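# Press the gauge pin on the magnet-marked post

## Task

Find the post of the checking fixture that has a yellow magnet on it. Press that post's gauge pin fully home and keep it there for at least one second; afterwards the spring may push it back out. Do not disturb the other three pins, and do not move the magnet.

## Robot and tools

Robot: two UR20-type arms, left_arm and right_arm, each ending in a Robotiq 2F-85 two-finger gripper with a wrist camera (cam_left_wrist, cam_right_wrist, both 896x504). The left base sits near scene (+0.060, +0.928, 0) m and the right near (-0.064, -0.817, 0) m, each turned only about 2 degrees or less about z and standing upright. Scene frame: origin at table-top height halfway between the bases, +z up, +x out over the table, left_arm toward +y.

Frames: every hand position, orientation (quat wxyz), velocity and target in a result is given in that arm's own base frame. Offsets you send are taken along the axes of that arm's current Hand target. The fingers point along the gripper's +z and open and close along its y. end_effector_position is the point between the pads when shut; closed fingertips reach about 19 mm past it, open ones about 6 mm. The camera housing juts roughly 10 cm toward the gripper's +x and turns with it. Reported poses may be off by a few centimetres.

The 18-number row (used by both motion tools), all values in [-1, 1]: left dx, dy, dz, rx, ry, rz, left gripper position, force_limit, speed, then the same nine for the right arm. Always send all 18 even if one arm is idle. dx..rz are an offset, not a pose: measured from the arm's Hand target at the start of the action or move, along that target's axes; 1.0 equals 0.6 m for dx, dy, dz and 180 degrees for the rotation vector rx, ry, rz. Sending the same offset again moves further. Six zeros re-command the current Hand target, which also ends a push. To keep a gripper unchanged, repeat its last three gripper numbers (0 is a real command). Gripper position: +1 fully open (85 mm), about -0.8 pads touching, -1 close until blocked. force_limit and speed set grip strength and closing rate (speed about 20, 85, 150 mm/s at -1, 0, +1); both start at +1. Commanded orientation is clipped to within 32 degrees of the measured one per step.

execute_actions(actions, cameras): actions is a list of actions; each action is up to 15 rows, one row per 1/30 s step, last row held to fill 15 steps (0.5 s). Each row counts from the action's starting Hand target, not from the row before. An empty list just returns state and images. cameras: list of names, [] for none, omitted or ["all"] for all.

move(target, speed, blend, stop_force, zero, blocking, cameras): straight-line path for each gripper to an offset target. target is one 18-number row or a list of up to 15 rows, every row an offset from the same starting Hand targets. speed in m/s, 0.002 to 4.2, default 0.25 (turning up to twice that in rad/s); one value or one per target. blend in m rounds corners in a list. stop_force in N, 6 to 120, one value for both arms: an arm's path ends when its wrist sensor feels that much push against its motion (or 200 N in any direction); it then backs off slightly but keeps some press. Leave it out when moving away from a contact; it is unreliable while the gripper rotates. zero (default true, only with stop_force) re-zeroes the sensor first. blocking=false returns after 0.5 s while the move continues; not allowed with stop_force. Paths ignore obstacles and the other arm; moves are capped at 10 s. Keep paths away from an arm's own base.

wait(seconds 0 to 10): arms hold their last command. stop(): brakes a running move. zoom_image(camera, region=[x0, y0, x1, y1] pixels, at most 504x504) enlarges part of the latest image. zero_wrist_force(arm) re-zeroes that arm's sensor without moving. read_manual only gives licence text. finished_scene(scene, 1 to 3) ends the scene for good; the task must already be satisfied.

Results: Hand target is the last commanded pose (after clipping) and the reference for the next offset; the gripper may rest short of it, and resending all zeros re-asks for it. Joint positions, Joint velocities ("within noise" when still), Joint torques (include arm weight; not pure contact), Wrist force and Wrist torque in the tool's own axes (a press reads as force from the surface into the arm) plus a peak line since the last shown reading. object_status: 0 moving, 1 blocked opening, 2 blocked closing (a grip), 3 at requested position or pads met. position_measured in counts: 3 open, about 78 = 60 mm, 130 = 40 mm, 180 = 20 mm, 230 pads together. Tool commands lists present gripper commands. move adds a move: line: done (within 3 mm and 2 degrees), off_target, moving, held or fault, with limits=paced (pose clipped) or limits=held (steps withheld by a check, e.g. arm-to-arm clearance). Action results may list step readings of end_effector_position.

Avoid: arms are stiff, so a target even slightly beyond a firm contact can trip a fault. A net outside force around 150 N (plus or minus 25) or joint torque at its limit (wrist joints 98.4 N m) halts that arm for 10 s. Press slowly, with a small stop_force, and back off in the same reply. No hard hits, slams, or arm-to-arm contact. Nothing may leave the table. Motors heat when holding loads or straining; at 85 °C the arm brakes for 30 to 60 s (MOTOR HOT warns from 70 °C). Motion lags commands by about 0.2 s, and the robot keeps running while you think.

Each tool is called after "Call:" in YAML: its name, and indented under it one key for each argument.

## Session

Call:
execute_actions:
  actions: []

Scene clock: 0.00 s.
left_arm: end_effector_position=(+1.6020, +0.5513, +0.3701) position_measured=3 object_status=3 end_effector_quat_wxyz=(-0.049, +0.940, +0.190, +0.279) | right_arm: end_effector_position=(+0.4481, +0.4679, +0.3319) position_measured=3 object_status=3 end_effector_quat_wxyz=(-0.272, +0.502, +0.649, +0.503)
Joint positions: left_arm=[0.193 -0.686 0.985 -2.439 -1.472 -3.319] | right_arm=[4.007 -1.969 -2.772 1.193 2.076 2.519]
Joint velocities: within noise
Joint torques (N m): no reading
Motor temperatures (°C): left_arm=[24 35 26 39 34 34] | right_arm=[28 36 36 37 34 38]
Wrist force (N): no reading
Wrist torque (N m): no reading
Wrist force, peak (N): no reading
Hand target: left_arm +1.6020, +0.5513, +0.3701; -0.049, +0.940, +0.190, +0.279 | right_arm +0.4481, +0.4679, +0.3319; -0.272, +0.502, +0.649, +0.503
Tool commands: left_gripper/position=+1.0 left_gripper/force_limit=+1.0 left_gripper/speed=+1.0 right_gripper/position=+1.0 right_gripper/force_limit=+1.0 right_gripper/speed=+1.0
camera_calibration:
cam_left_wrist: T_world_to_cam=[[0.280319, -0.958405, -0.0536817, 0.116011], [-0.933413, -0.259108, -0.248199, 1.75322], [0.223966, 0.119682, -0.967221, 0.0591923], [0, 0, 0, 1]] pos_world=[1.5907, 0.558373, 0.498626]
cam_right_wrist: T_world_to_cam=[[0.956613, -0.13676, 0.257272, -0.433465], [0.120637, -0.61784, -0.776995, 0.502422], [0.265214, 0.774319, -0.574535, -0.162484], [0, 0, 0, 1]] pos_world=[0.39714, 0.37695, 0.408545]

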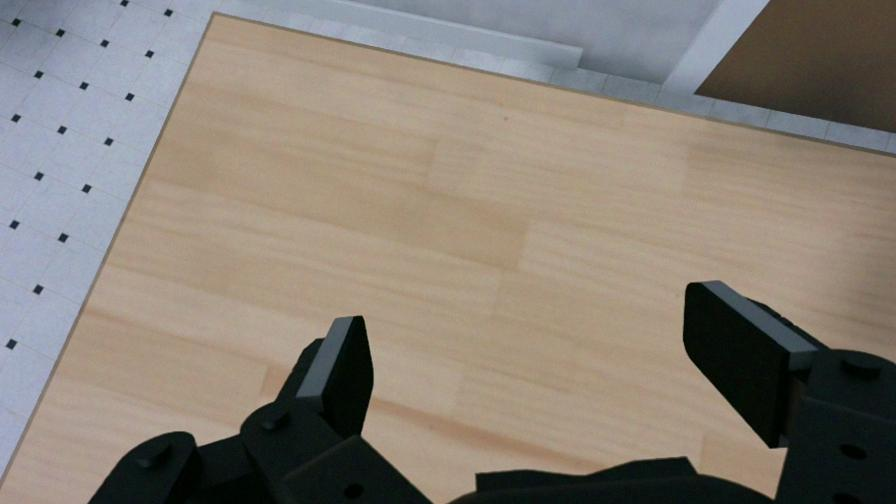

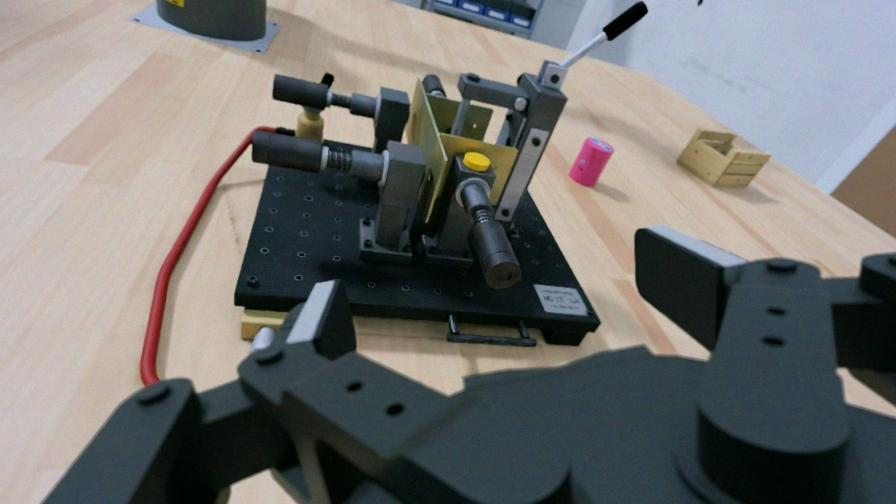

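Call:
zoom_image:
  camera: "cam_right_wrist"
  region: [230, 50, 610, 360]

Call:
move:
  target: [0,0,0,0,0,0,1,1,1,-0.015,0.263,0.01,0,0,0,-1,-1,0]
  cameras: ["cam_right_wrist"]

Call:
zoom_image:
  camera: "cam_right_wrist"
  region: [150, 50, 550, 360]

Scaled by 1.326 from the camera's 896x504 image, which has a finer 1280x720 frame.

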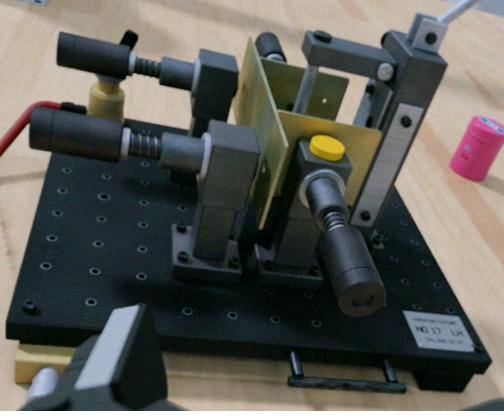

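Scene clock: 1.90 s.
left_arm: end_effector_position=(+1.6020, +0.5513, +0.3701) position_measured=3 object_status=3 end_effector_quat_wxyz=(-0.049, +0.940, +0.190, +0.279) | right_arm: end_effector_position=(+0.5981, +0.4685, +0.3819) position_measured=232 object_status=3 end_effector_quat_wxyz=(-0.272, +0.502, +0.649, +0.503)
Joint positions: left_arm=[0.193 -0.686 0.985 -2.439 -1.472 -3.319] | right_arm=[3.782 -1.878 -2.558 0.82 2.28 2.402]
Joint velocities: within noise
Joint torques (N m): left_arm=[-4.44 -275.4 -105.38 -11.89 1.08 -0.67] | right_arm=[-24.16 119.15 50.24 3.45 7.13 -7.03]
Motor temperatures (°C): left_arm=[24 35 26 39 34 34] | right_arm=[28 36 36 37 34 38]
Wrist force (N): left_arm=[0.3 0.2 -0.3] | right_arm=[-1.3 -1.1 0.4]
Wrist torque (N m): left_arm=[0.05 -0.04 0.00] | right_arm=[-0.31 0.50 -0.24]
Wrist force, peak (N): left_arm=[0.7 -0.5 -0.3] | right_arm=[-1.6 2.7 0.5]
Hand target: left_arm +1.6020, +0.5513, +0.3701; -0.049, +0.940, +0.190, +0.279 | right_arm +0.5982, +0.4685, +0.3819; -0.272, +0.502, +0.649, +0.503
Off the commanded pose: left_arm 0.000 m, 0 deg | right_arm 0.000 m, 0 deg.
move: done
camera_calibration:
cam_right_wrist: T_world_to_cam=[[0.956613, -0.13676, 0.257272, -0.589642], [0.120637, -0.61784, -0.776995, 0.523559], [0.265214, 0.774319, -0.574535, -0.173977], [0, 0, 0, 1]] pos_world=[0.54704, 0.37755, 0.458545]
Images, in order (width x height): cam_right_wrist 896x504.

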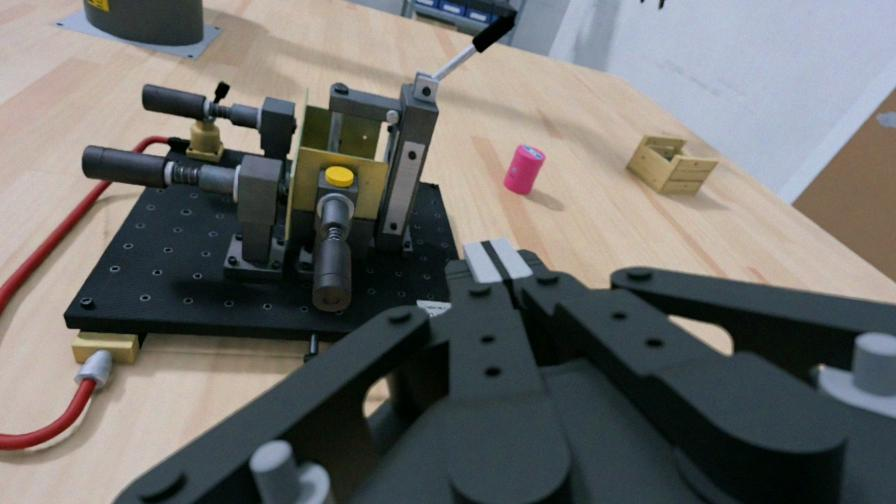

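Scaled by 1.260 from the camera's 896x504 image, which has a finer 1280x720 frame.

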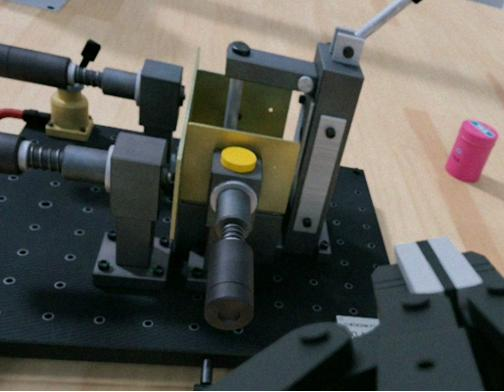

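Call:
move:
  target: [0,0,0,0,0,0,1,1,1,-0.208,-0.194,0.317,0,0,0,-1,-1,0]
  cameras: ["cam_right_wrist"]

Call:
zoom_image:
  camera: "cam_right_wrist"
  region: [250, 50, 650, 350]

Scene clock: 4.97 s.
left_arm: end_effector_position=(+1.6020, +0.5513, +0.3701) position_measured=3 object_status=3 end_effector_quat_wxyz=(-0.049, +0.940, +0.190, +0.279) | right_arm: end_effector_position=(+0.5628, +0.5984, +0.1649) position_measured=232 object_status=3 end_effector_quat_wxyz=(-0.272, +0.502, +0.649, +0.503)
Joint positions: left_arm=[0.193 -0.686 0.985 -2.439 -1.472 -3.319] | right_arm=[4.002 -2.34 -2.526 1.317 2.081 2.517]
Joint velocities: within noise
Joint torques (N m): left_arm=[3.13 -280.56 -108.67 -11.51 1.79 0.63] | right_arm=[27.85 123.03 13.63 14.23 -2.54 4.55]
Motor temperatures (°C): left_arm=[24 35 26 39 34 34] | right_arm=[28 36 36 37 34 38]
Wrist force (N): left_arm=[0.4 -0.1 -0.4] | right_arm=[-1.3 -0.5 0.1]
Wrist torque (N m): left_arm=[-0.01 -0.05 0.00] | right_arm=[-0.08 0.28 -0.10]
Wrist force, peak (N): left_arm=[0.7 -0.2 -0.2] | right_arm=[-3.0 -2.1 2.4]
Hand target: left_arm +1.6020, +0.5513, +0.3701; -0.049, +0.940, +0.190, +0.279 | right_arm +0.5628, +0.5985, +0.1648; -0.272, +0.502, +0.649, +0.503
Off the commanded pose: left_arm 0.000 m, 0 deg | right_arm 0.000 m, 0 deg.
move: done
camera_calibration:
cam_right_wrist: T_world_to_cam=[[0.9566, -0.136691, 0.257356, -0.48233], [0.120742, -0.617857, -0.776965, 0.439415], [0.265213, 0.774318, -0.574538, -0.389871], [0, 0, 0, 1]] pos_world=[0.51174, 0.50745, 0.241545]
Images, in order (width x height): cam_right_wrist 896x504.

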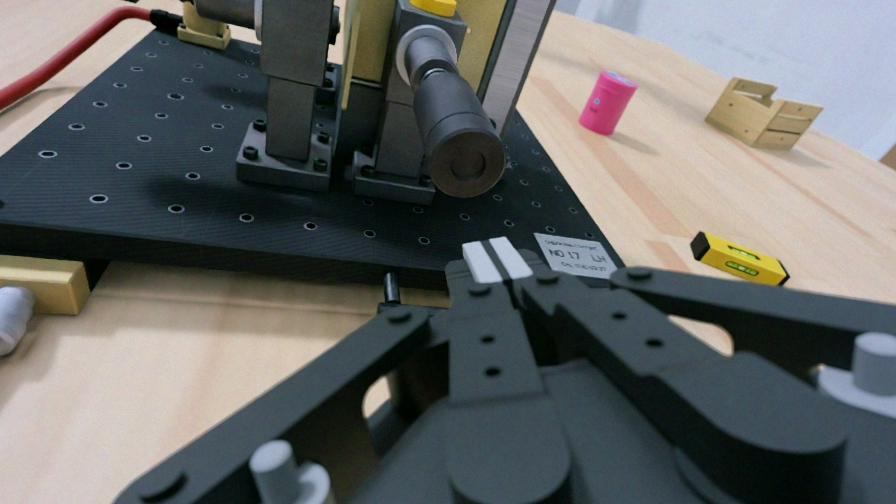

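Scaled by 1.260 from the camera's 896x504 image, which has a finer 1280x720 frame.

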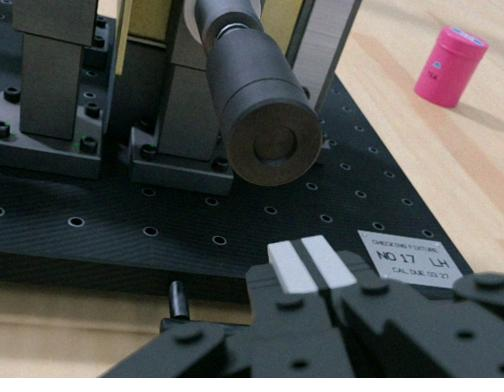

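Call:
move:
  target: [0,0,0,0,0,0,1,1,1,0.0245,0.0013,0.091,0,0,0,-1,-1,0]
  cameras: ["cam_right_wrist"]

Call:
zoom_image:
  camera: "cam_right_wrist"
  region: [300, 0, 650, 300]

Scene clock: 6.50 s.
left_arm: end_effector_position=(+1.6020, +0.5513, +0.3701) position_measured=3 object_status=3 end_effector_quat_wxyz=(-0.049, +0.940, +0.190, +0.279) | right_arm: end_effector_position=(+0.5666, +0.6544, +0.1588) position_measured=232 object_status=3 end_effector_quat_wxyz=(-0.272, +0.502, +0.649, +0.503)
Joint positions: left_arm=[0.193 -0.686 0.985 -2.439 -1.472 -3.319] | right_arm=[4.059 -2.344 -2.476 1.281 2.029 2.542]
Joint velocities: within noise
Joint torques (N m): left_arm=[-0.01 -278.59 -107.93 -11.32 1.9 0.1] | right_arm=[16.81 129.86 18.24 5.01 -4.26 5.56]
Motor temperatures (°C): left_arm=[24 35 26 39 34 34] | right_arm=[28 36 36 37 34 38]
Wrist force (N): left_arm=[0.3 0.3 -0.1] | right_arm=[-1.0 0.2 0.1]
Wrist torque (N m): left_arm=[0.06 -0.04 0.00] | right_arm=[0.07 0.13 -0.11]
Wrist force, peak (N): left_arm=[0.7 -0.2 -0.3] | right_arm=[-1.7 -0.6 -1.9]
Hand target: left_arm +1.6020, +0.5513, +0.3701; -0.049, +0.940, +0.190, +0.279 | right_arm +0.5667, +0.6546, +0.1588; -0.272, +0.502, +0.649, +0.503
Off the commanded pose: left_arm 0.000 m, 0 deg | right_arm 0.000 m, 0 deg.
move: done
camera_calibration:
cam_right_wrist: T_world_to_cam=[[0.956611, -0.13675, 0.257283, -0.476791], [0.120652, -0.617842, -0.77699, 0.468849], [0.265214, 0.774319, -0.574535, -0.437774], [0, 0, 0, 1]] pos_world=[0.51564, 0.56345, 0.235445]
Images, in order (width x height): cam_right_wrist 896x504.

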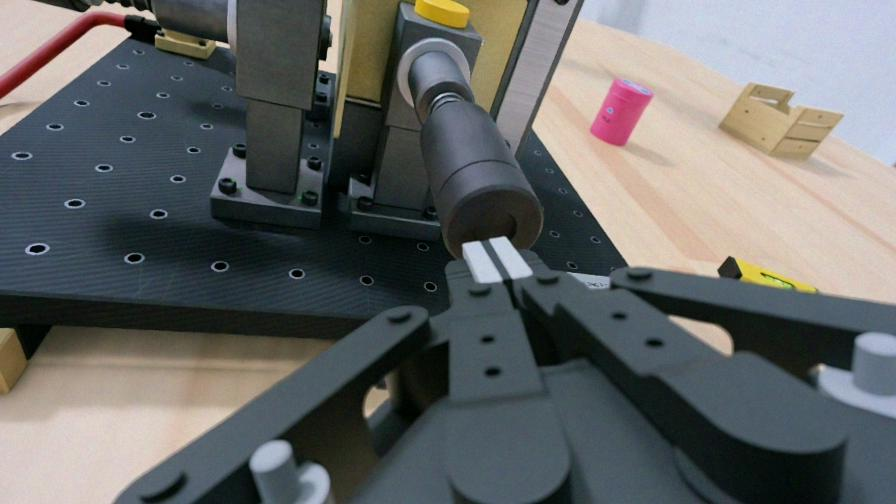

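Scaled by 1.440 from the camera's 896x504 image, which has a finer 1280x720 frame.

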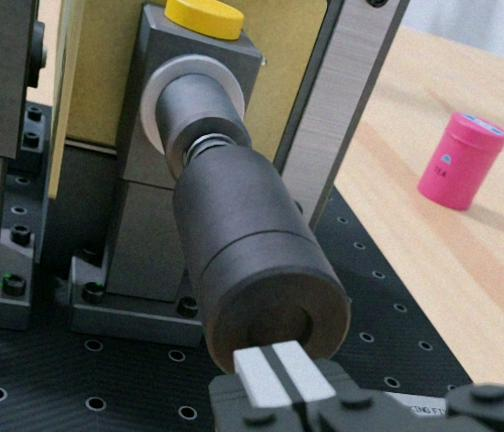

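Call:
move:
  target: [0,0,0,0,0,0,1,1,1,0.0255,0.0022,0.0703,0,0,0,-1,-1,0]
  cameras: ["cam_right_wrist"]
  speed: 0.03
  stop_force: 50

Call:
zoom_image:
  camera: "cam_right_wrist"
  region: [300, 0, 650, 300]

Scene clock: 8.13 s.
left_arm: end_effector_position=(+1.6020, +0.5513, +0.3701) position_measured=3 object_status=3 end_effector_quat_wxyz=(-0.049, +0.940, +0.190, +0.279) | right_arm: end_effector_position=(+0.5669, +0.6786, +0.1586) position_measured=232 object_status=3 end_effector_quat_wxyz=(-0.272, +0.501, +0.649, +0.503)
Joint positions: left_arm=[0.193 -0.686 0.985 -2.439 -1.472 -3.319] | right_arm=[4.082 -2.343 -2.454 1.264 2.009 2.552]
Joint velocities: within noise
Joint torques (N m): left_arm=[0.75 -284.79 -110.62 -10.91 3.47 1.1] | right_arm=[4.71 153.42 14.45 7.32 0.55 -0.35]
Motor temperatures (°C): left_arm=[24 35 26 39 34 34] | right_arm=[28 36 36 37 34 38]
Wrist force (N): left_arm=[0.3 -0.1 -0.2] | right_arm=[-5.1 0.2 -10.0]
Wrist torque (N m): left_arm=[-0.01 -0.03 -0.01] | right_arm=[0.08 0.10 -0.11]
Wrist force, peak (N): left_arm=[0.4 0.5 -0.3] | right_arm=[-31.8 -10.4 -146.2]
Hand target: left_arm +1.6020, +0.5513, +0.3701; -0.049, +0.940, +0.190, +0.279 | right_arm +0.5669, +0.6786, +0.1586; -0.272, +0.501, +0.649, +0.503 (not the last commanded pose)
Tool commands: left_gripper/position=+1.0 left_gripper/force_limit=+1.0 left_gripper/speed=+1.0 right_gripper/position=-1.0 right_gripper/force_limit=-1.0 right_gripper/speed=+0.003922
Off the commanded pose: left_arm 0.000 m, 0 deg | right_arm 0.021 m, 0 deg.
FORCE FAULT: contact force on the right arm reached its limit, and that arm stopped. The contact can be on any part of that arm, not only on its tool. That arm's remaining commands of this call were not run. That arm is still stopped at the end of this call. That arm stays stopped for about 10 more seconds. Until then a move that you send moves the other arm only, and its call returns only when the move has ended. Once the stop has ended, the next robot result says so. If the stop ends while you think or write, that arm runs what you send next, counted from a new Hand target: where the arm stands when the stop ends. While its stop runs, that arm takes no new command, but its gripper still runs the gripper command that each later call begins with. Until it ends, the stop uses up actions while you think or wait. An arm that is not stopped still takes commands.
move: fault (right_arm)
camera_calibration:
cam_right_wrist: T_world_to_cam=[[0.956689, -0.135439, 0.257686, -0.474626], [0.122013, -0.617126, -0.777347, 0.482371], [0.264308, 0.77512, -0.573873, -0.456773], [0, 0, 0, 1]] pos_world=[0.515943, 0.587455, 0.235145]
Images, in order (width x height): cam_right_wrist 896x504.

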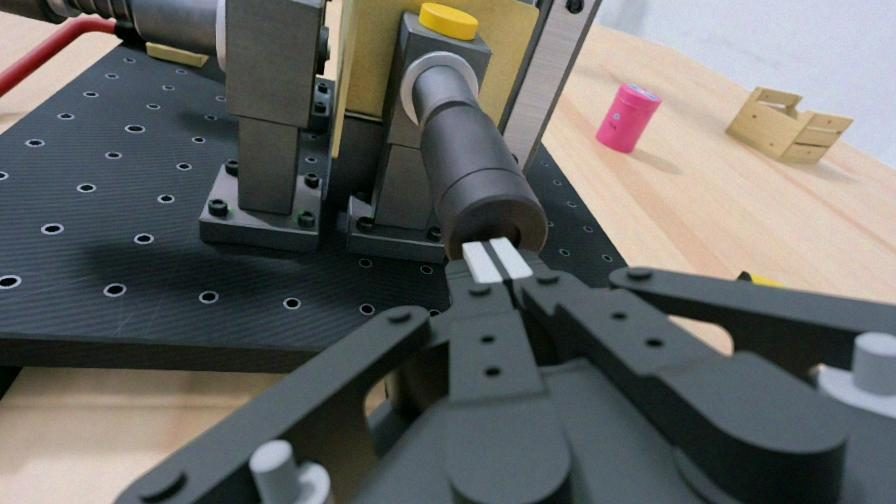

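Scaled by 1.440 from the camera's 896x504 image, which has a finer 1280x720 frame.

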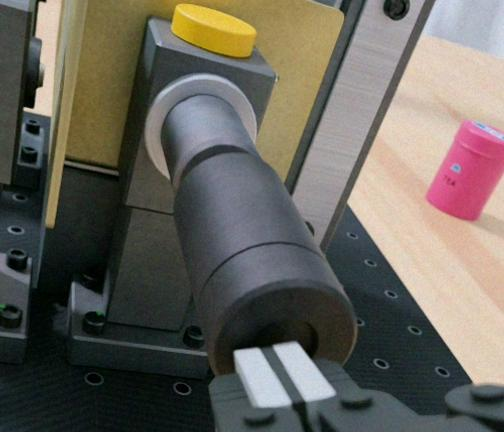

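Call:
wait:
  seconds: 10
  cameras: []

Call:
wait:
  seconds: 0.6
  cameras: ["cam_right_wrist"]

Scene clock: 18.33 s.
left_arm: end_effector_position=(+1.6020, +0.5513, +0.3701) position_measured=3 object_status=3 end_effector_quat_wxyz=(-0.049, +0.940, +0.190, +0.279) | right_arm: end_effector_position=(+0.5669, +0.6786, +0.1586) position_measured=232 object_status=3 end_effector_quat_wxyz=(-0.272, +0.501, +0.649, +0.503)
Joint positions: left_arm=[0.193 -0.686 0.985 -2.439 -1.472 -3.319] | right_arm=[4.082 -2.343 -2.454 1.264 2.009 2.552]
Joint velocities: within noise
Joint torques (N m): left_arm=[5.59 -285.54 -117.45 -11.05 5.23 2.45] | right_arm=[4.17 150.27 10.64 7.74 0.63 0.12]
Motor temperatures (°C): left_arm=[24 35 26 39 34 34] | right_arm=[28 35 36 37 34 38]
Wrist force (N): left_arm=[0.3 -0.2 0.0] | right_arm=[-4.2 0.3 -8.8]
Wrist torque (N m): left_arm=[-0.02 -0.04 0.00] | right_arm=[0.08 -0.06 -0.11]
Wrist force, peak (N): left_arm=[0.7 -0.3 -0.3] | right_arm=[-4.5 0.3 -9.3]
Hand target: left_arm +1.6020, +0.5513, +0.3701; -0.049, +0.940, +0.190, +0.279 | right_arm +0.5669, +0.6786, +0.1586; -0.272, +0.501, +0.649, +0.503 (not the last commanded pose)
Tool commands: left_gripper/position=+1.0 left_gripper/force_limit=+1.0 left_gripper/speed=+1.0 right_gripper/position=-1.0 right_gripper/force_limit=-1.0 right_gripper/speed=+0.003922
Off the commanded pose: left_arm 0.000 m, 0 deg | right_arm 0.021 m, 0 deg.
FORCE FAULT, CONTINUED: the right arm's stop, for the force fault that an earlier result reported, is over. The rest of the stop counts as 19 of the actions that you can send in this scene. During its stop the right arm's controller moved it back a little. That arm's target is now where it stood when the stop ended, not its last command. That arm accepts commands again.
wait: 10.00 s; at rest from the start
No camera images: "cameras" was empty.

Scene clock: 18.93 s.
left_arm: end_effector_position=(+1.6020, +0.5513, +0.3701) position_measured=3 object_status=3 end_effector_quat_wxyz=(-0.049, +0.940, +0.190, +0.279) | right_arm: end_effector_position=(+0.5669, +0.6786, +0.1586) position_measured=232 object_status=3 end_effector_quat_wxyz=(-0.272, +0.501, +0.649, +0.503)
Joint positions: left_arm=[0.193 -0.686 0.985 -2.439 -1.472 -3.319] | right_arm=[4.082 -2.343 -2.454 1.264 2.009 2.552]
Joint velocities: within noise
Joint torques (N m): left_arm=[12.78 -288.88 -117.84 -11.32 4.7 2.65] | right_arm=[1.8 154.81 3.27 8.24 0.8 -0.65]
Motor temperatures (°C): left_arm=[24 35 26 39 34 34] | right_arm=[28 35 36 37 34 38]
Wrist force (N): left_arm=[0.3 0.0 -0.1] | right_arm=[-4.2 0.6 -9.1]
Wrist torque (N m): left_arm=[0.01 -0.04 -0.01] | right_arm=[0.13 -0.05 -0.11]
Wrist force, peak (N): left_arm=[0.5 -0.2 -0.4] | right_arm=[-4.6 0.5 -9.2]
Hand target: left_arm +1.6020, +0.5513, +0.3701; -0.049, +0.940, +0.190, +0.279 | right_arm +0.5669, +0.6786, +0.1586; -0.272, +0.501, +0.649, +0.503 (not the last commanded pose)
Tool commands: left_gripper/position=+1.0 left_gripper/force_limit=+1.0 left_gripper/speed=+1.0 right_gripper/position=-1.0 right_gripper/force_limit=-1.0 right_gripper/speed=+0.003922
Off the commanded pose: left_arm 0.000 m, 0 deg | right_arm 0.021 m, 0 deg.
wait: 0.60 s; at rest by 0.17 s
camera_calibration:
cam_right_wrist: T_world_to_cam=[[0.956689, -0.135439, 0.257686, -0.474626], [0.122013, -0.617126, -0.777347, 0.482371], [0.264308, 0.77512, -0.573873, -0.456773], [0, 0, 0, 1]] pos_world=[0.515943, 0.587455, 0.235145]
Images, in order (width x height): cam_right_wrist 896x504.

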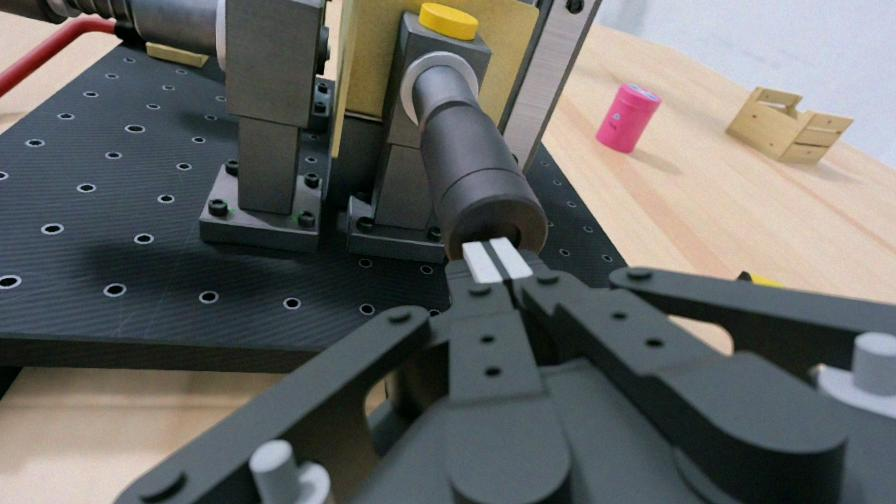

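Call:
move:
  target: [0,0,0,0,0,0,1,1,1,0.0038,0,0.0093,0,0,0,-1,-1,0]
  cameras: []
  speed: 0.004
  stop_force: 15

Call:
wait:
  seconds: 1.3
  cameras: ["cam_right_wrist"]

Scene clock: 20.33 s.
left_arm: end_effector_position=(+1.6020, +0.5513, +0.3701) position_measured=3 object_status=3 end_effector_quat_wxyz=(-0.049, +0.940, +0.190, +0.279) | right_arm: end_effector_position=(+0.5669, +0.6806, +0.1586) position_measured=232 object_status=3 end_effector_quat_wxyz=(-0.272, +0.502, +0.649, +0.503)
Joint positions: left_arm=[0.193 -0.686 0.985 -2.439 -1.472 -3.319] | right_arm=[4.084 -2.343 -2.453 1.262 2.007 2.552]
Joint velocities: within noise
Joint torques (N m): left_arm=[13.76 -291.74 -117.37 -10.75 5.06 2.02] | right_arm=[-7.29 163.12 11.79 7.87 6.3 0.7]
Motor temperatures (°C): left_arm=[24 35 26 39 34 34] | right_arm=[28 35 36 37 34 38]
Wrist force (N): left_arm=[0.5 -0.1 -0.2] | right_arm=[-8.5 -3.3 -36.9]
Wrist torque (N m): left_arm=[-0.01 -0.08 -0.01] | right_arm=[0.16 0.06 -0.14]
Wrist force, peak (N): left_arm=[0.6 -0.1 -0.3] | right_arm=[-9.8 -2.6 -38.9]
Hand target: left_arm +1.6020, +0.5513, +0.3701; -0.049, +0.940, +0.190, +0.279 | right_arm +0.5669, +0.6806, +0.1586; -0.272, +0.502, +0.649, +0.503 (not the last commanded pose)
Off the commanded pose: left_arm 0.000 m, 0 deg | right_arm 0.004 m, 0 deg.
move: contact (right_arm)
No camera images: "cameras" was empty.

Scene clock: 21.63 s.
left_arm: end_effector_position=(+1.6020, +0.5513, +0.3701) position_measured=3 object_status=3 end_effector_quat_wxyz=(-0.049, +0.940, +0.190, +0.279) | right_arm: end_effector_position=(+0.5669, +0.6806, +0.1586) position_measured=232 object_status=3 end_effector_quat_wxyz=(-0.272, +0.502, +0.649, +0.503)
Joint positions: left_arm=[0.193 -0.686 0.985 -2.439 -1.472 -3.319] | right_arm=[4.084 -2.343 -2.453 1.262 2.007 2.552]
Joint velocities: within noise
Joint torques (N m): left_arm=[7.3 -285.94 -118.2 -10.37 5.45 2.53] | right_arm=[-3.37 145.52 7.76 10.18 6.39 -5.86]
Motor temperatures (°C): left_arm=[24 35 26 38 34 34] | right_arm=[28 35 36 37 34 38]
Wrist force (N): left_arm=[0.1 -0.3 -0.2] | right_arm=[-5.2 -2.0 -27.4]
Wrist torque (N m): left_arm=[-0.04 -0.01 0.00] | right_arm=[0.14 0.01 -0.13]
Wrist force, peak (N): left_arm=[0.5 -0.1 -0.5] | right_arm=[-8.2 -3.5 -36.6]
Hand target: left_arm +1.6020, +0.5513, +0.3701; -0.049, +0.940, +0.190, +0.279 | right_arm +0.5669, +0.6806, +0.1586; -0.272, +0.502, +0.649, +0.503 (not the last commanded pose)
Tool commands: left_gripper/position=+1.0 left_gripper/force_limit=+1.0 left_gripper/speed=+1.0 right_gripper/position=-1.0 right_gripper/force_limit=-1.0 right_gripper/speed=+0.0
Off the commanded pose: left_arm 0.000 m, 0 deg | right_arm 0.004 m, 0 deg.
wait: 1.30 s; at rest by 0.17 s
camera_calibration:
cam_right_wrist: T_world_to_cam=[[0.956708, -0.135479, 0.257596, -0.47432], [0.121901, -0.617171, -0.777329, 0.483686], [0.264293, 0.775078, -0.573937, -0.458275], [0, 0, 0, 1]] pos_world=[0.515942, 0.589455, 0.235145]
Images, in order (width x height): cam_right_wrist 896x504.

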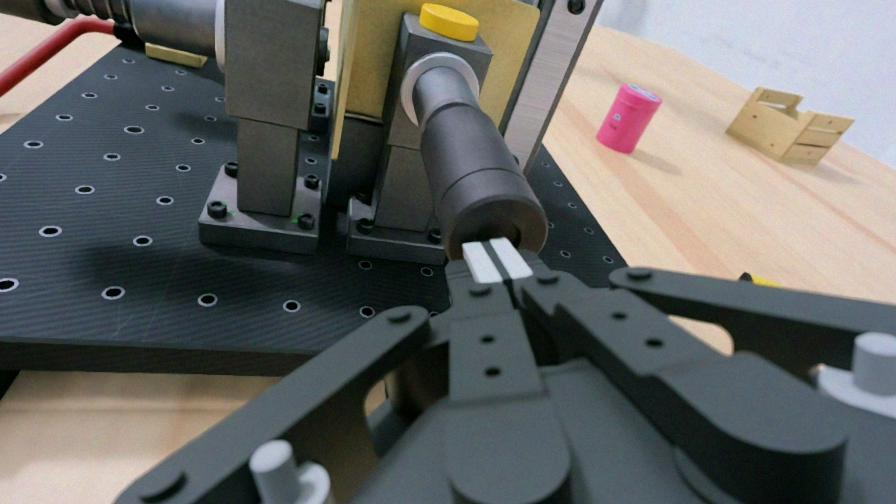

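Call:
move:
  target: [0,0,0,0,0,0,1,1,1,-0.038,0,-0.093,0,0,0,-1,-1,0]
  cameras: []
  speed: 0.1

Call:
finished_scene:
  scene: 2

Scene clock: 22.90 s.
left_arm: end_effector_position=(+1.6020, +0.5513, +0.3701) position_measured=3 object_status=3 end_effector_quat_wxyz=(-0.049, +0.940, +0.190, +0.279) | right_arm: end_effector_position=(+0.5664, +0.6204, +0.1583) position_measured=232 object_status=3 end_effector_quat_wxyz=(-0.272, +0.502, +0.649, +0.503)
Joint positions: left_arm=[0.193 -0.686 0.985 -2.439 -1.472 -3.319] | right_arm=[4.022 -2.349 -2.503 1.307 2.064 2.525]
Joint velocities: within noise
Joint torques (N m): left_arm=[4.71 -287.96 -119.55 -11.19 6.25 2.27] | right_arm=[-7.52 127.23 -18.02 13.79 6.23 -7.52]
Motor temperatures (°C): left_arm=[24 35 26 38 34 34] | right_arm=[28 35 36 37 34 38]
Wrist force (N): left_arm=[0.4 0.0 -0.1] | right_arm=[0.0 -0.4 0.9]
Wrist torque (N m): left_arm=[0.00 -0.04 -0.01] | right_arm=[-0.04 -0.01 -0.11]
Wrist force, peak (N): left_arm=[0.3 -0.3 -0.4] | right_arm=[-5.6 -1.8 -27.6]
Hand target: left_arm +1.6020, +0.5513, +0.3701; -0.049, +0.940, +0.190, +0.279 | right_arm +0.5664, +0.6203, +0.1583; -0.272, +0.502, +0.649, +0.503
Off the commanded pose: left_arm 0.000 m, 0 deg | right_arm 0.000 m, 0 deg.
move: done
No camera images: "cameras" was empty.

The scene is finished: the task was done.


## Next scene

The same job, from a new start.

Call:
execute_actions:
  actions: []

Call:
zoom_image:
  camera: "cam_right_wrist"
  region: [230, 50, 650, 360]

Scene clock: 0.00 s.
left_arm: end_effector_position=(+0.3071, -0.4220, +0.1602) position_measured=3 object_status=3 end_effector_quat_wxyz=(+0.066, +0.956, -0.074, +0.275) | right_arm: end_effector_position=(+0.4900, -0.3027, +0.2369) position_measured=3 object_status=3 end_effector_quat_wxyz=(+0.548, -0.467, -0.511, -0.471)
Joint positions: left_arm=[-1.763 -1.739 2.857 -2.766 -1.003 1.555] | right_arm=[2.511 -2.074 -2.06 -2.212 2.389 -0.015]
Joint velocities: within noise
Joint torques (N m): no reading
Motor temperatures (°C): left_arm=[24 35 26 38 34 33] | right_arm=[28 35 35 36 33 38]
Wrist force (N): no reading
Wrist torque (N m): no reading
Wrist force, peak (N): no reading
Hand target: left_arm +0.3071, -0.4220, +0.1602; +0.066, +0.956, -0.074, +0.275 | right_arm +0.4900, -0.3027, +0.2369; +0.548, -0.467, -0.511, -0.471
Tool commands: left_gripper/position=+1.0 left_gripper/force_limit=+1.0 left_gripper/speed=+1.0 right_gripper/position=+1.0 right_gripper/force_limit=+1.0 right_gripper/speed=+1.0
camera_calibration:
cam_left_wrist: T_world_to_cam=[[-0.285835, -0.958093, 0.0188626, -0.30276], [-0.929607, 0.27245, -0.248197, 0.463413], [0.232657, -0.0884782, -0.968526, 0.172428], [0, 0, 0, 1]] pos_world=[0.304136, -0.401073, 0.28773]
cam_right_wrist: T_world_to_cam=[[0.978979, 0.0562001, -0.196068, -0.399553], [-0.174505, -0.266853, -0.947807, 0.238768], [-0.105588, 0.962097, -0.251436, 0.530477], [0, 0, 0, 1]] pos_world=[0.488832, -0.424199, 0.281347]

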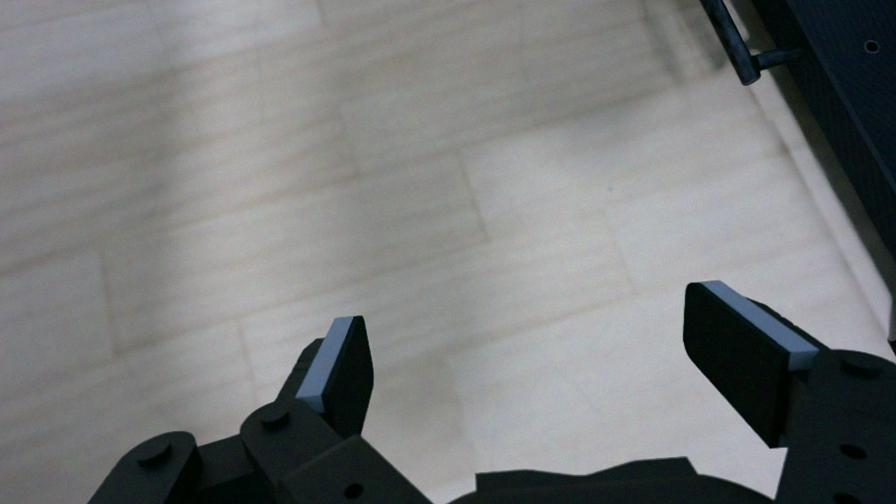

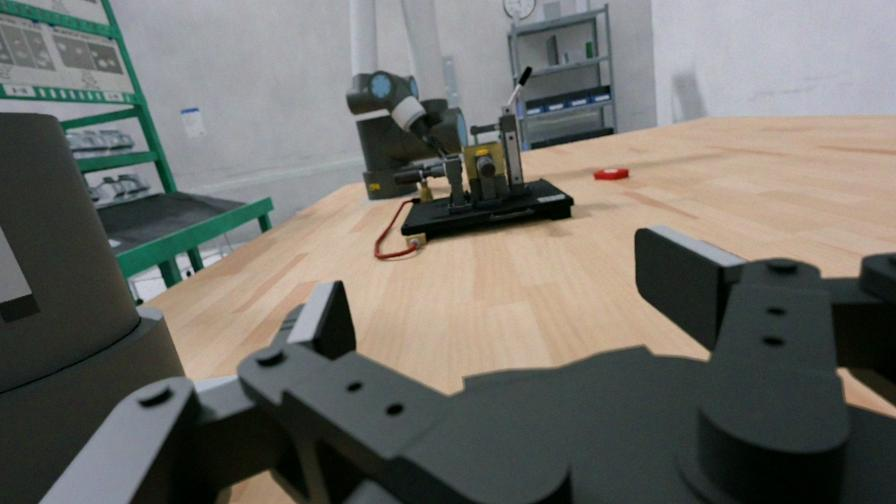

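Scaled by 1.200 from the camera's 896x504 image, which has a finer 1280x720 frame.

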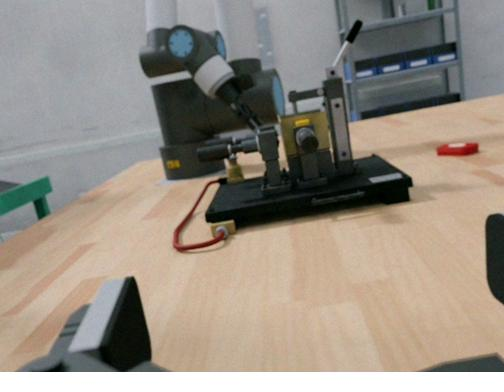

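Call:
move:
  target: [0,0,0,0,0,0,1,1,1,0.19,0.11,0.968,-0.0034,-0.0993,0.012,-1,-1,0]
  cameras: ["cam_right_wrist"]
  speed: 0.4

Call:
zoom_image:
  camera: "cam_right_wrist"
  region: [300, 50, 650, 300]

Scene clock: 4.93 s.
left_arm: end_effector_position=(+0.3071, -0.4220, +0.1602) position_measured=3 object_status=3 end_effector_quat_wxyz=(+0.066, +0.956, -0.074, +0.275) | right_arm: end_effector_position=(+0.4896, +0.2769, +0.3736) position_measured=232 object_status=3 end_effector_quat_wxyz=(-0.468, +0.546, +0.578, +0.385)
Joint positions: left_arm=[-1.763 -1.739 2.857 -2.766 -1.003 1.555] | right_arm=[3.444 -1.769 -2.681 0.304 2.821 2.23]
Joint velocities: within noise
Joint torques (N m): left_arm=[7.05 -7.88 -58.02 -8.07 3.24 -0.65] | right_arm=[17.85 52.85 25.65 15.11 0.91 7.41]
Motor temperatures (°C): left_arm=[24 35 26 38 34 33] | right_arm=[28 35 35 36 33 38]
Wrist force (N): left_arm=[0.0 -0.2 0.1] | right_arm=[0.0 0.3 1.3]
Wrist torque (N m): left_arm=[-0.03 0.00 0.00] | right_arm=[0.30 0.07 -0.07]
Wrist force, peak (N): left_arm=[-0.1 -0.5 -0.3] | right_arm=[1.1 1.2 5.8]
Hand target: left_arm +0.3071, -0.4220, +0.1602; +0.066, +0.956, -0.074, +0.275 | right_arm +0.4896, +0.2770, +0.3735; -0.468, +0.546, +0.578, +0.385
Off the commanded pose: left_arm 0.000 m, 0 deg | right_arm 0.000 m, 0 deg.
move: done
camera_calibration:
cam_right_wrist: T_world_to_cam=[[0.978993, -0.0065984, -0.203786, -0.384704], [-0.174116, -0.54712, -0.818745, 0.552094], [-0.106093, 0.837028, -0.536776, 0.148746], [0, 0, 0, 1]] pos_world=[0.488532, 0.175019, 0.45347]
Images, in order (width x height): cam_right_wrist 896x504.

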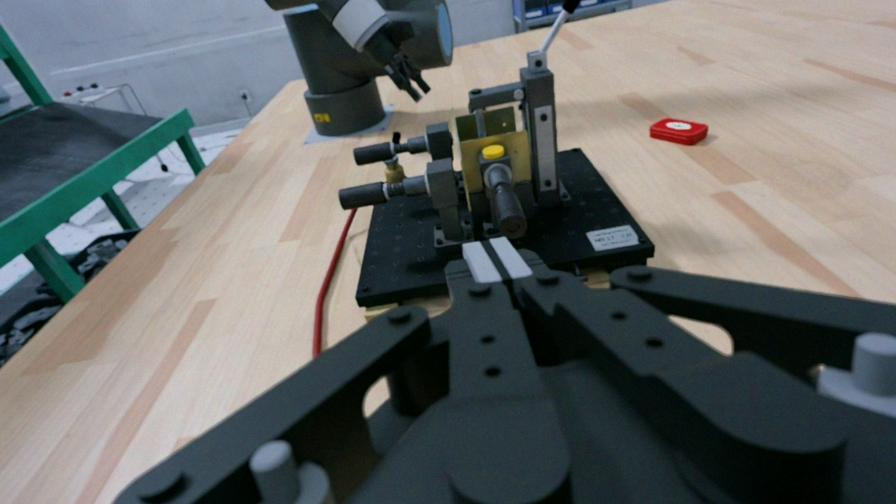

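Scaled by 1.440 from the camera's 896x504 image, which has a finer 1280x720 frame.

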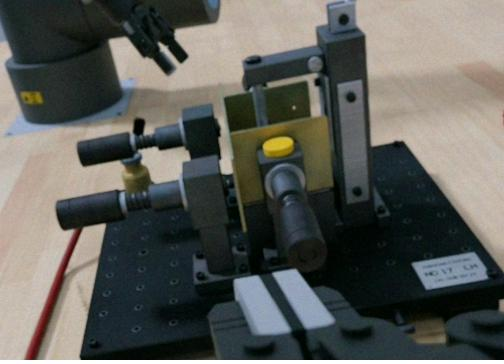

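Call:
move:
  target: [0,0,0,0,0,0,1,1,1,-0.195,0.125,0.551,0,-0.0278,0.003,-1,-1,0]
  cameras: ["cam_right_wrist"]

Call:
zoom_image:
  camera: "cam_right_wrist"
  region: [300, 0, 650, 300]

Scene clock: 7.63 s.
left_arm: end_effector_position=(+0.3071, -0.4220, +0.1602) position_measured=3 object_status=3 end_effector_quat_wxyz=(+0.066, +0.956, -0.074, +0.275) | right_arm: end_effector_position=(+0.5200, +0.5692, +0.1682) position_measured=232 object_status=3 end_effector_quat_wxyz=(-0.444, +0.565, +0.596, +0.358)
Joint positions: left_arm=[-1.763 -1.739 2.857 -2.766 -1.003 1.555] | right_arm=[3.901 -2.306 -2.516 1.116 2.432 2.774]
Joint velocities: within noise
Joint torques (N m): left_arm=[12.3 -9.69 -60.22 -7.65 3.39 -1.31] | right_arm=[31.77 121.19 11.58 13.96 -1.65 5.44]
Motor temperatures (°C): left_arm=[24 35 26 38 34 33] | right_arm=[28 35 35 36 33 38]
Wrist force (N): left_arm=[0.0 0.2 -0.1] | right_arm=[0.1 0.3 1.6]
Wrist torque (N m): left_arm=[0.03 0.02 0.00] | right_arm=[0.32 -0.04 -0.11]
Wrist force, peak (N): left_arm=[0.4 0.1 -0.4] | right_arm=[-0.4 0.9 4.4]
Hand target: left_arm +0.3071, -0.4220, +0.1602; +0.066, +0.956, -0.074, +0.275 | right_arm +0.5200, +0.5693, +0.1681; -0.444, +0.565, +0.596, +0.358
Off the commanded pose: left_arm 0.000 m, 0 deg | right_arm 0.000 m, 0 deg.
move: done
camera_calibration:
cam_right_wrist: T_world_to_cam=[[0.979115, -0.0214326, -0.202174, -0.446318], [-0.172043, -0.617204, -0.767763, 0.579432], [-0.108328, 0.786511, -0.608001, -0.161085], [0, 0, 0, 1]] pos_world=[0.519234, 0.474757, 0.256693]
Images, in order (width x height): cam_right_wrist 896x504.

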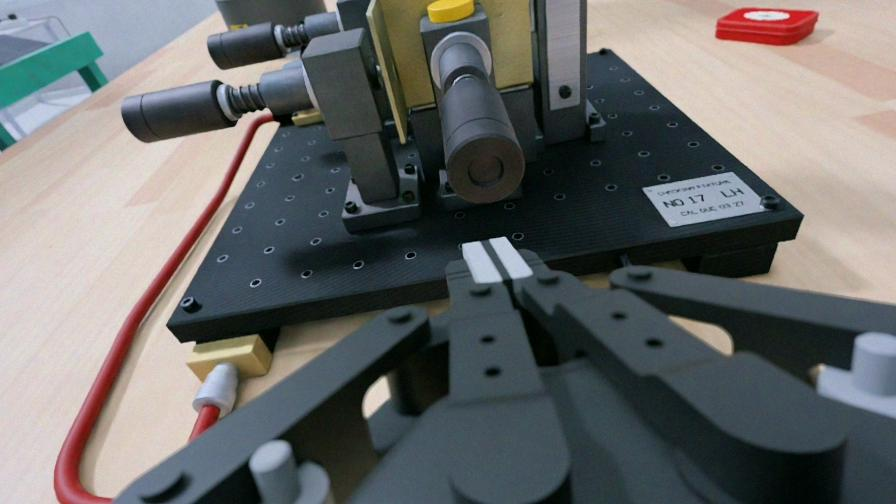

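Scaled by 1.440 from the camera's 896x504 image, which has a finer 1280x720 frame.

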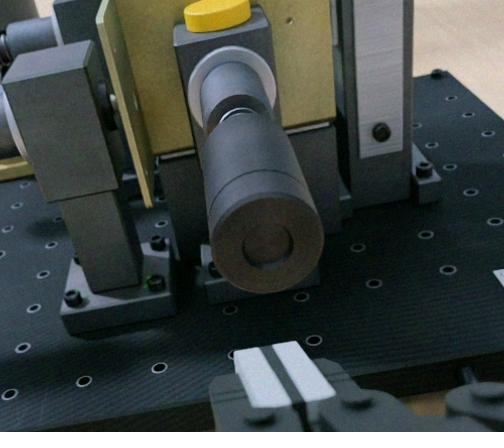

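Call:
move:
  target: [0,0,0,0,0,0,1,1,1,0.0188,0.0162,0.0933,0,0,0,-1,-1,0]
  cameras: ["cam_right_wrist"]

Call:
move:
  target: [0,0,0,0,0,0,1,1,1,0.0213,0.0064,0.0557,0,0,0,-1,-1,0]
  cameras: ["cam_right_wrist"]
  speed: 0.01
  stop_force: 25

Call:
wait:
  seconds: 1.2
  cameras: []

Scene clock: 9.17 s.
left_arm: end_effector_position=(+0.3071, -0.4220, +0.1602) position_measured=3 object_status=3 end_effector_quat_wxyz=(+0.066, +0.956, -0.074, +0.275) | right_arm: end_effector_position=(+0.5231, +0.6262, +0.1584) position_measured=232 object_status=3 end_effector_quat_wxyz=(-0.444, +0.565, +0.596, +0.358)
Joint positions: left_arm=[-1.763 -1.739 2.857 -2.766 -1.003 1.555] | right_arm=[3.965 -2.324 -2.465 1.12 2.378 2.822]
Joint velocities: within noise
Joint torques (N m): left_arm=[7.53 -8.28 -62.51 -7.43 3.45 -0.8] | right_arm=[16.59 127.98 19.59 4.32 -1.61 6.32]
Motor temperatures (°C): left_arm=[24 35 26 38 34 33] | right_arm=[28 35 35 36 33 38]
Wrist force (N): left_arm=[0.0 -0.4 0.1] | right_arm=[0.2 0.7 0.7]
Wrist torque (N m): left_arm=[-0.07 0.00 0.00] | right_arm=[0.50 -0.07 -0.12]
Wrist force, peak (N): left_arm=[0.2 0.0 -0.4] | right_arm=[0.5 0.9 2.6]
Hand target: left_arm +0.3071, -0.4220, +0.1602; +0.066, +0.956, -0.074, +0.275 | right_arm +0.5231, +0.6263, +0.1583; -0.444, +0.565, +0.596, +0.358
Off the commanded pose: left_arm 0.000 m, 0 deg | right_arm 0.000 m, 0 deg.
move: done
camera_calibration:
cam_right_wrist: T_world_to_cam=[[0.979115, -0.0214326, -0.202174, -0.450015], [-0.172043, -0.617204, -0.767763, 0.607604], [-0.108328, 0.786511, -0.608001, -0.211549], [0, 0, 0, 1]] pos_world=[0.522234, 0.531757, 0.246893]
Images, in order (width x height): cam_right_wrist 896x504.

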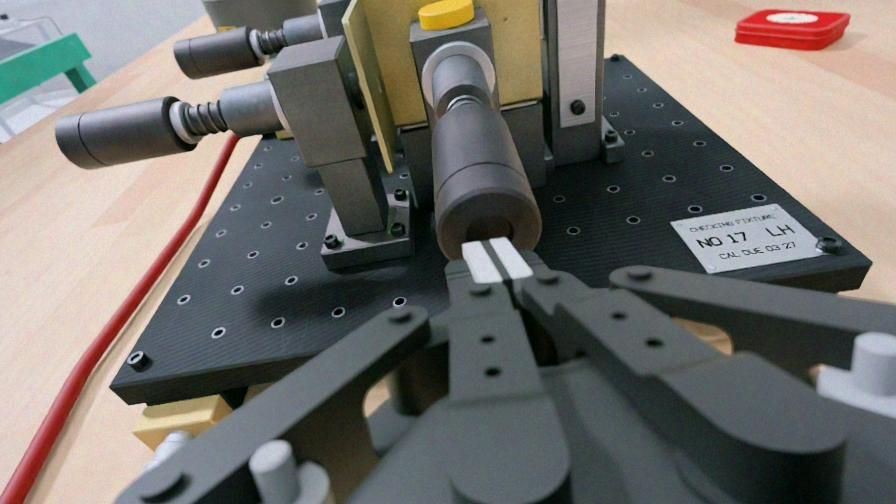

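Scene clock: 12.60 s.
left_arm: end_effector_position=(+0.3071, -0.4220, +0.1602) position_measured=3 object_status=3 end_effector_quat_wxyz=(+0.066, +0.956, -0.074, +0.275) | right_arm: end_effector_position=(+0.5232, +0.6486, +0.1583) position_measured=232 object_status=3 end_effector_quat_wxyz=(-0.444, +0.565, +0.596, +0.358)
Joint positions: left_arm=[-1.763 -1.739 2.857 -2.766 -1.003 1.555] | right_arm=[3.989 -2.325 -2.447 1.113 2.357 2.84]
Joint velocities: within noise
Joint torques (N m): left_arm=[11.52 -7.63 -63.66 -7.31 4.11 -1.02] | right_arm=[-6.92 134.87 9.87 9.96 4.5 -7.2]
Motor temperatures (°C): left_arm=[24 35 26 38 34 33] | right_arm=[28 35 35 36 33 38]
Wrist force (N): left_arm=[-0.1 -0.1 0.2] | right_arm=[-6.4 -6.6 -25.8]
Wrist torque (N m): left_arm=[-0.01 0.03 0.00] | right_arm=[0.41 0.04 -0.10]
Wrist force, peak (N): left_arm=[-0.1 0.6 0.0] | right_arm=[-17.5 -7.7 -60.2]
Hand target: left_arm +0.3071, -0.4220, +0.1602; +0.066, +0.956, -0.074, +0.275 | right_arm +0.5232, +0.6486, +0.1583; -0.444, +0.565, +0.596, +0.358 (not the last commanded pose)
Off the commanded pose: left_arm 0.000 m, 0 deg | right_arm 0.014 m, 0 deg.
move: contact (right_arm)
camera_calibration:
cam_right_wrist: T_world_to_cam=[[0.979113, -0.0214417, -0.202185, -0.449642], [-0.172058, -0.617203, -0.76776, 0.621438], [-0.108327, 0.786511, -0.608001, -0.229296], [0, 0, 0, 1]] pos_world=[0.522334, 0.554257, 0.246793]
Images, in order (width x height): cam_right_wrist 896x504.

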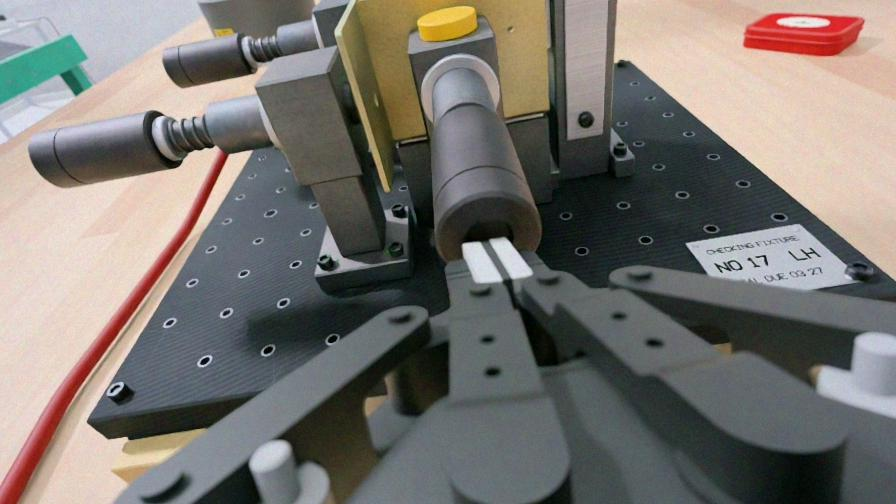

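Scene clock: 13.80 s.
left_arm: end_effector_position=(+0.3071, -0.4220, +0.1602) position_measured=3 object_status=3 end_effector_quat_wxyz=(+0.066, +0.956, -0.074, +0.275) | right_arm: end_effector_position=(+0.5232, +0.6486, +0.1583) position_measured=232 object_status=3 end_effector_quat_wxyz=(-0.444, +0.565, +0.596, +0.358)
Joint positions: left_arm=[-1.763 -1.739 2.857 -2.766 -1.003 1.555] | right_arm=[3.989 -2.325 -2.447 1.113 2.357 2.84]
Joint velocities: within noise
Joint torques (N m): left_arm=[10.11 -6.37 -64.3 -7.8 4.05 -0.9] | right_arm=[-7.33 135.5 10.78 10.27 4.92 -7.92]
Motor temperatures (°C): left_arm=[24 35 26 38 34 33] | right_arm=[28 35 35 36 33 38]
Wrist force (N): left_arm=[-0.1 0.2 0.0] | right_arm=[-5.4 -6.6 -25.0]
Wrist torque (N m): left_arm=[0.04 0.03 0.00] | right_arm=[0.42 0.08 -0.10]
Wrist force, peak (N): left_arm=[-0.5 -0.1 -0.2] | right_arm=[-6.4 -6.8 -25.9]
Hand target: left_arm +0.3071, -0.4220, +0.1602; +0.066, +0.956, -0.074, +0.275 | right_arm +0.5232, +0.6486, +0.1583; -0.444, +0.565, +0.596, +0.358 (not the last commanded pose)
Tool commands: left_gripper/position=+1.0 left_gripper/force_limit=+1.0 left_gripper/speed=+1.0 right_gripper/position=-1.0 right_gripper/force_limit=-1.0 right_gripper/speed=+0.0
Off the commanded pose: left_arm 0.000 m, 0 deg | right_arm 0.014 m, 0 deg.
wait: 1.20 s; at rest by 0.17 s
No camera images: "cameras" was empty.

Call:
move:
  target: [0,0,0,0,0,0,1,1,1,-0.035,-0.01,-0.093,0,0,0,-1,-1,0]
  cameras: []
  speed: 0.1

Call:
finished_scene:
  scene: 3

Scene clock: 15.03 s.
left_arm: end_effector_position=(+0.3071, -0.4220, +0.1602) position_measured=3 object_status=3 end_effector_quat_wxyz=(+0.066, +0.956, -0.074, +0.275) | right_arm: end_effector_position=(+0.5234, +0.5889, +0.1587) position_measured=232 object_status=3 end_effector_quat_wxyz=(-0.444, +0.565, +0.596, +0.358)
Joint positions: left_arm=[-1.763 -1.739 2.857 -2.766 -1.003 1.555] | right_arm=[3.921 -2.324 -2.495 1.124 2.415 2.79]
Joint velocities: within noise
Joint torques (N m): left_arm=[13.81 -11.37 -67.44 -7.35 3.89 -1.4] | right_arm=[-23.55 165.55 -14.36 4.19 6.95 -7.56]
Motor temperatures (°C): left_arm=[24 35 26 38 34 33] | right_arm=[28 35 35 36 33 38]
Wrist force (N): left_arm=[-0.1 -0.1 -0.3] | right_arm=[-0.3 0.5 1.2]
Wrist torque (N m): left_arm=[-0.01 0.02 0.00] | right_arm=[0.40 0.04 -0.13]
Wrist force, peak (N): left_arm=[0.3 0.3 0.0] | right_arm=[-5.6 -6.9 -25.2]
Hand target: left_arm +0.3071, -0.4220, +0.1602; +0.066, +0.956, -0.074, +0.275 | right_arm +0.5234, +0.5887, +0.1586; -0.444, +0.565, +0.596, +0.358
Off the commanded pose: left_arm 0.000 m, 0 deg | right_arm 0.000 m, 0 deg.
move: done
No camera images: "cameras" was empty.

The scene is finished: the task was done.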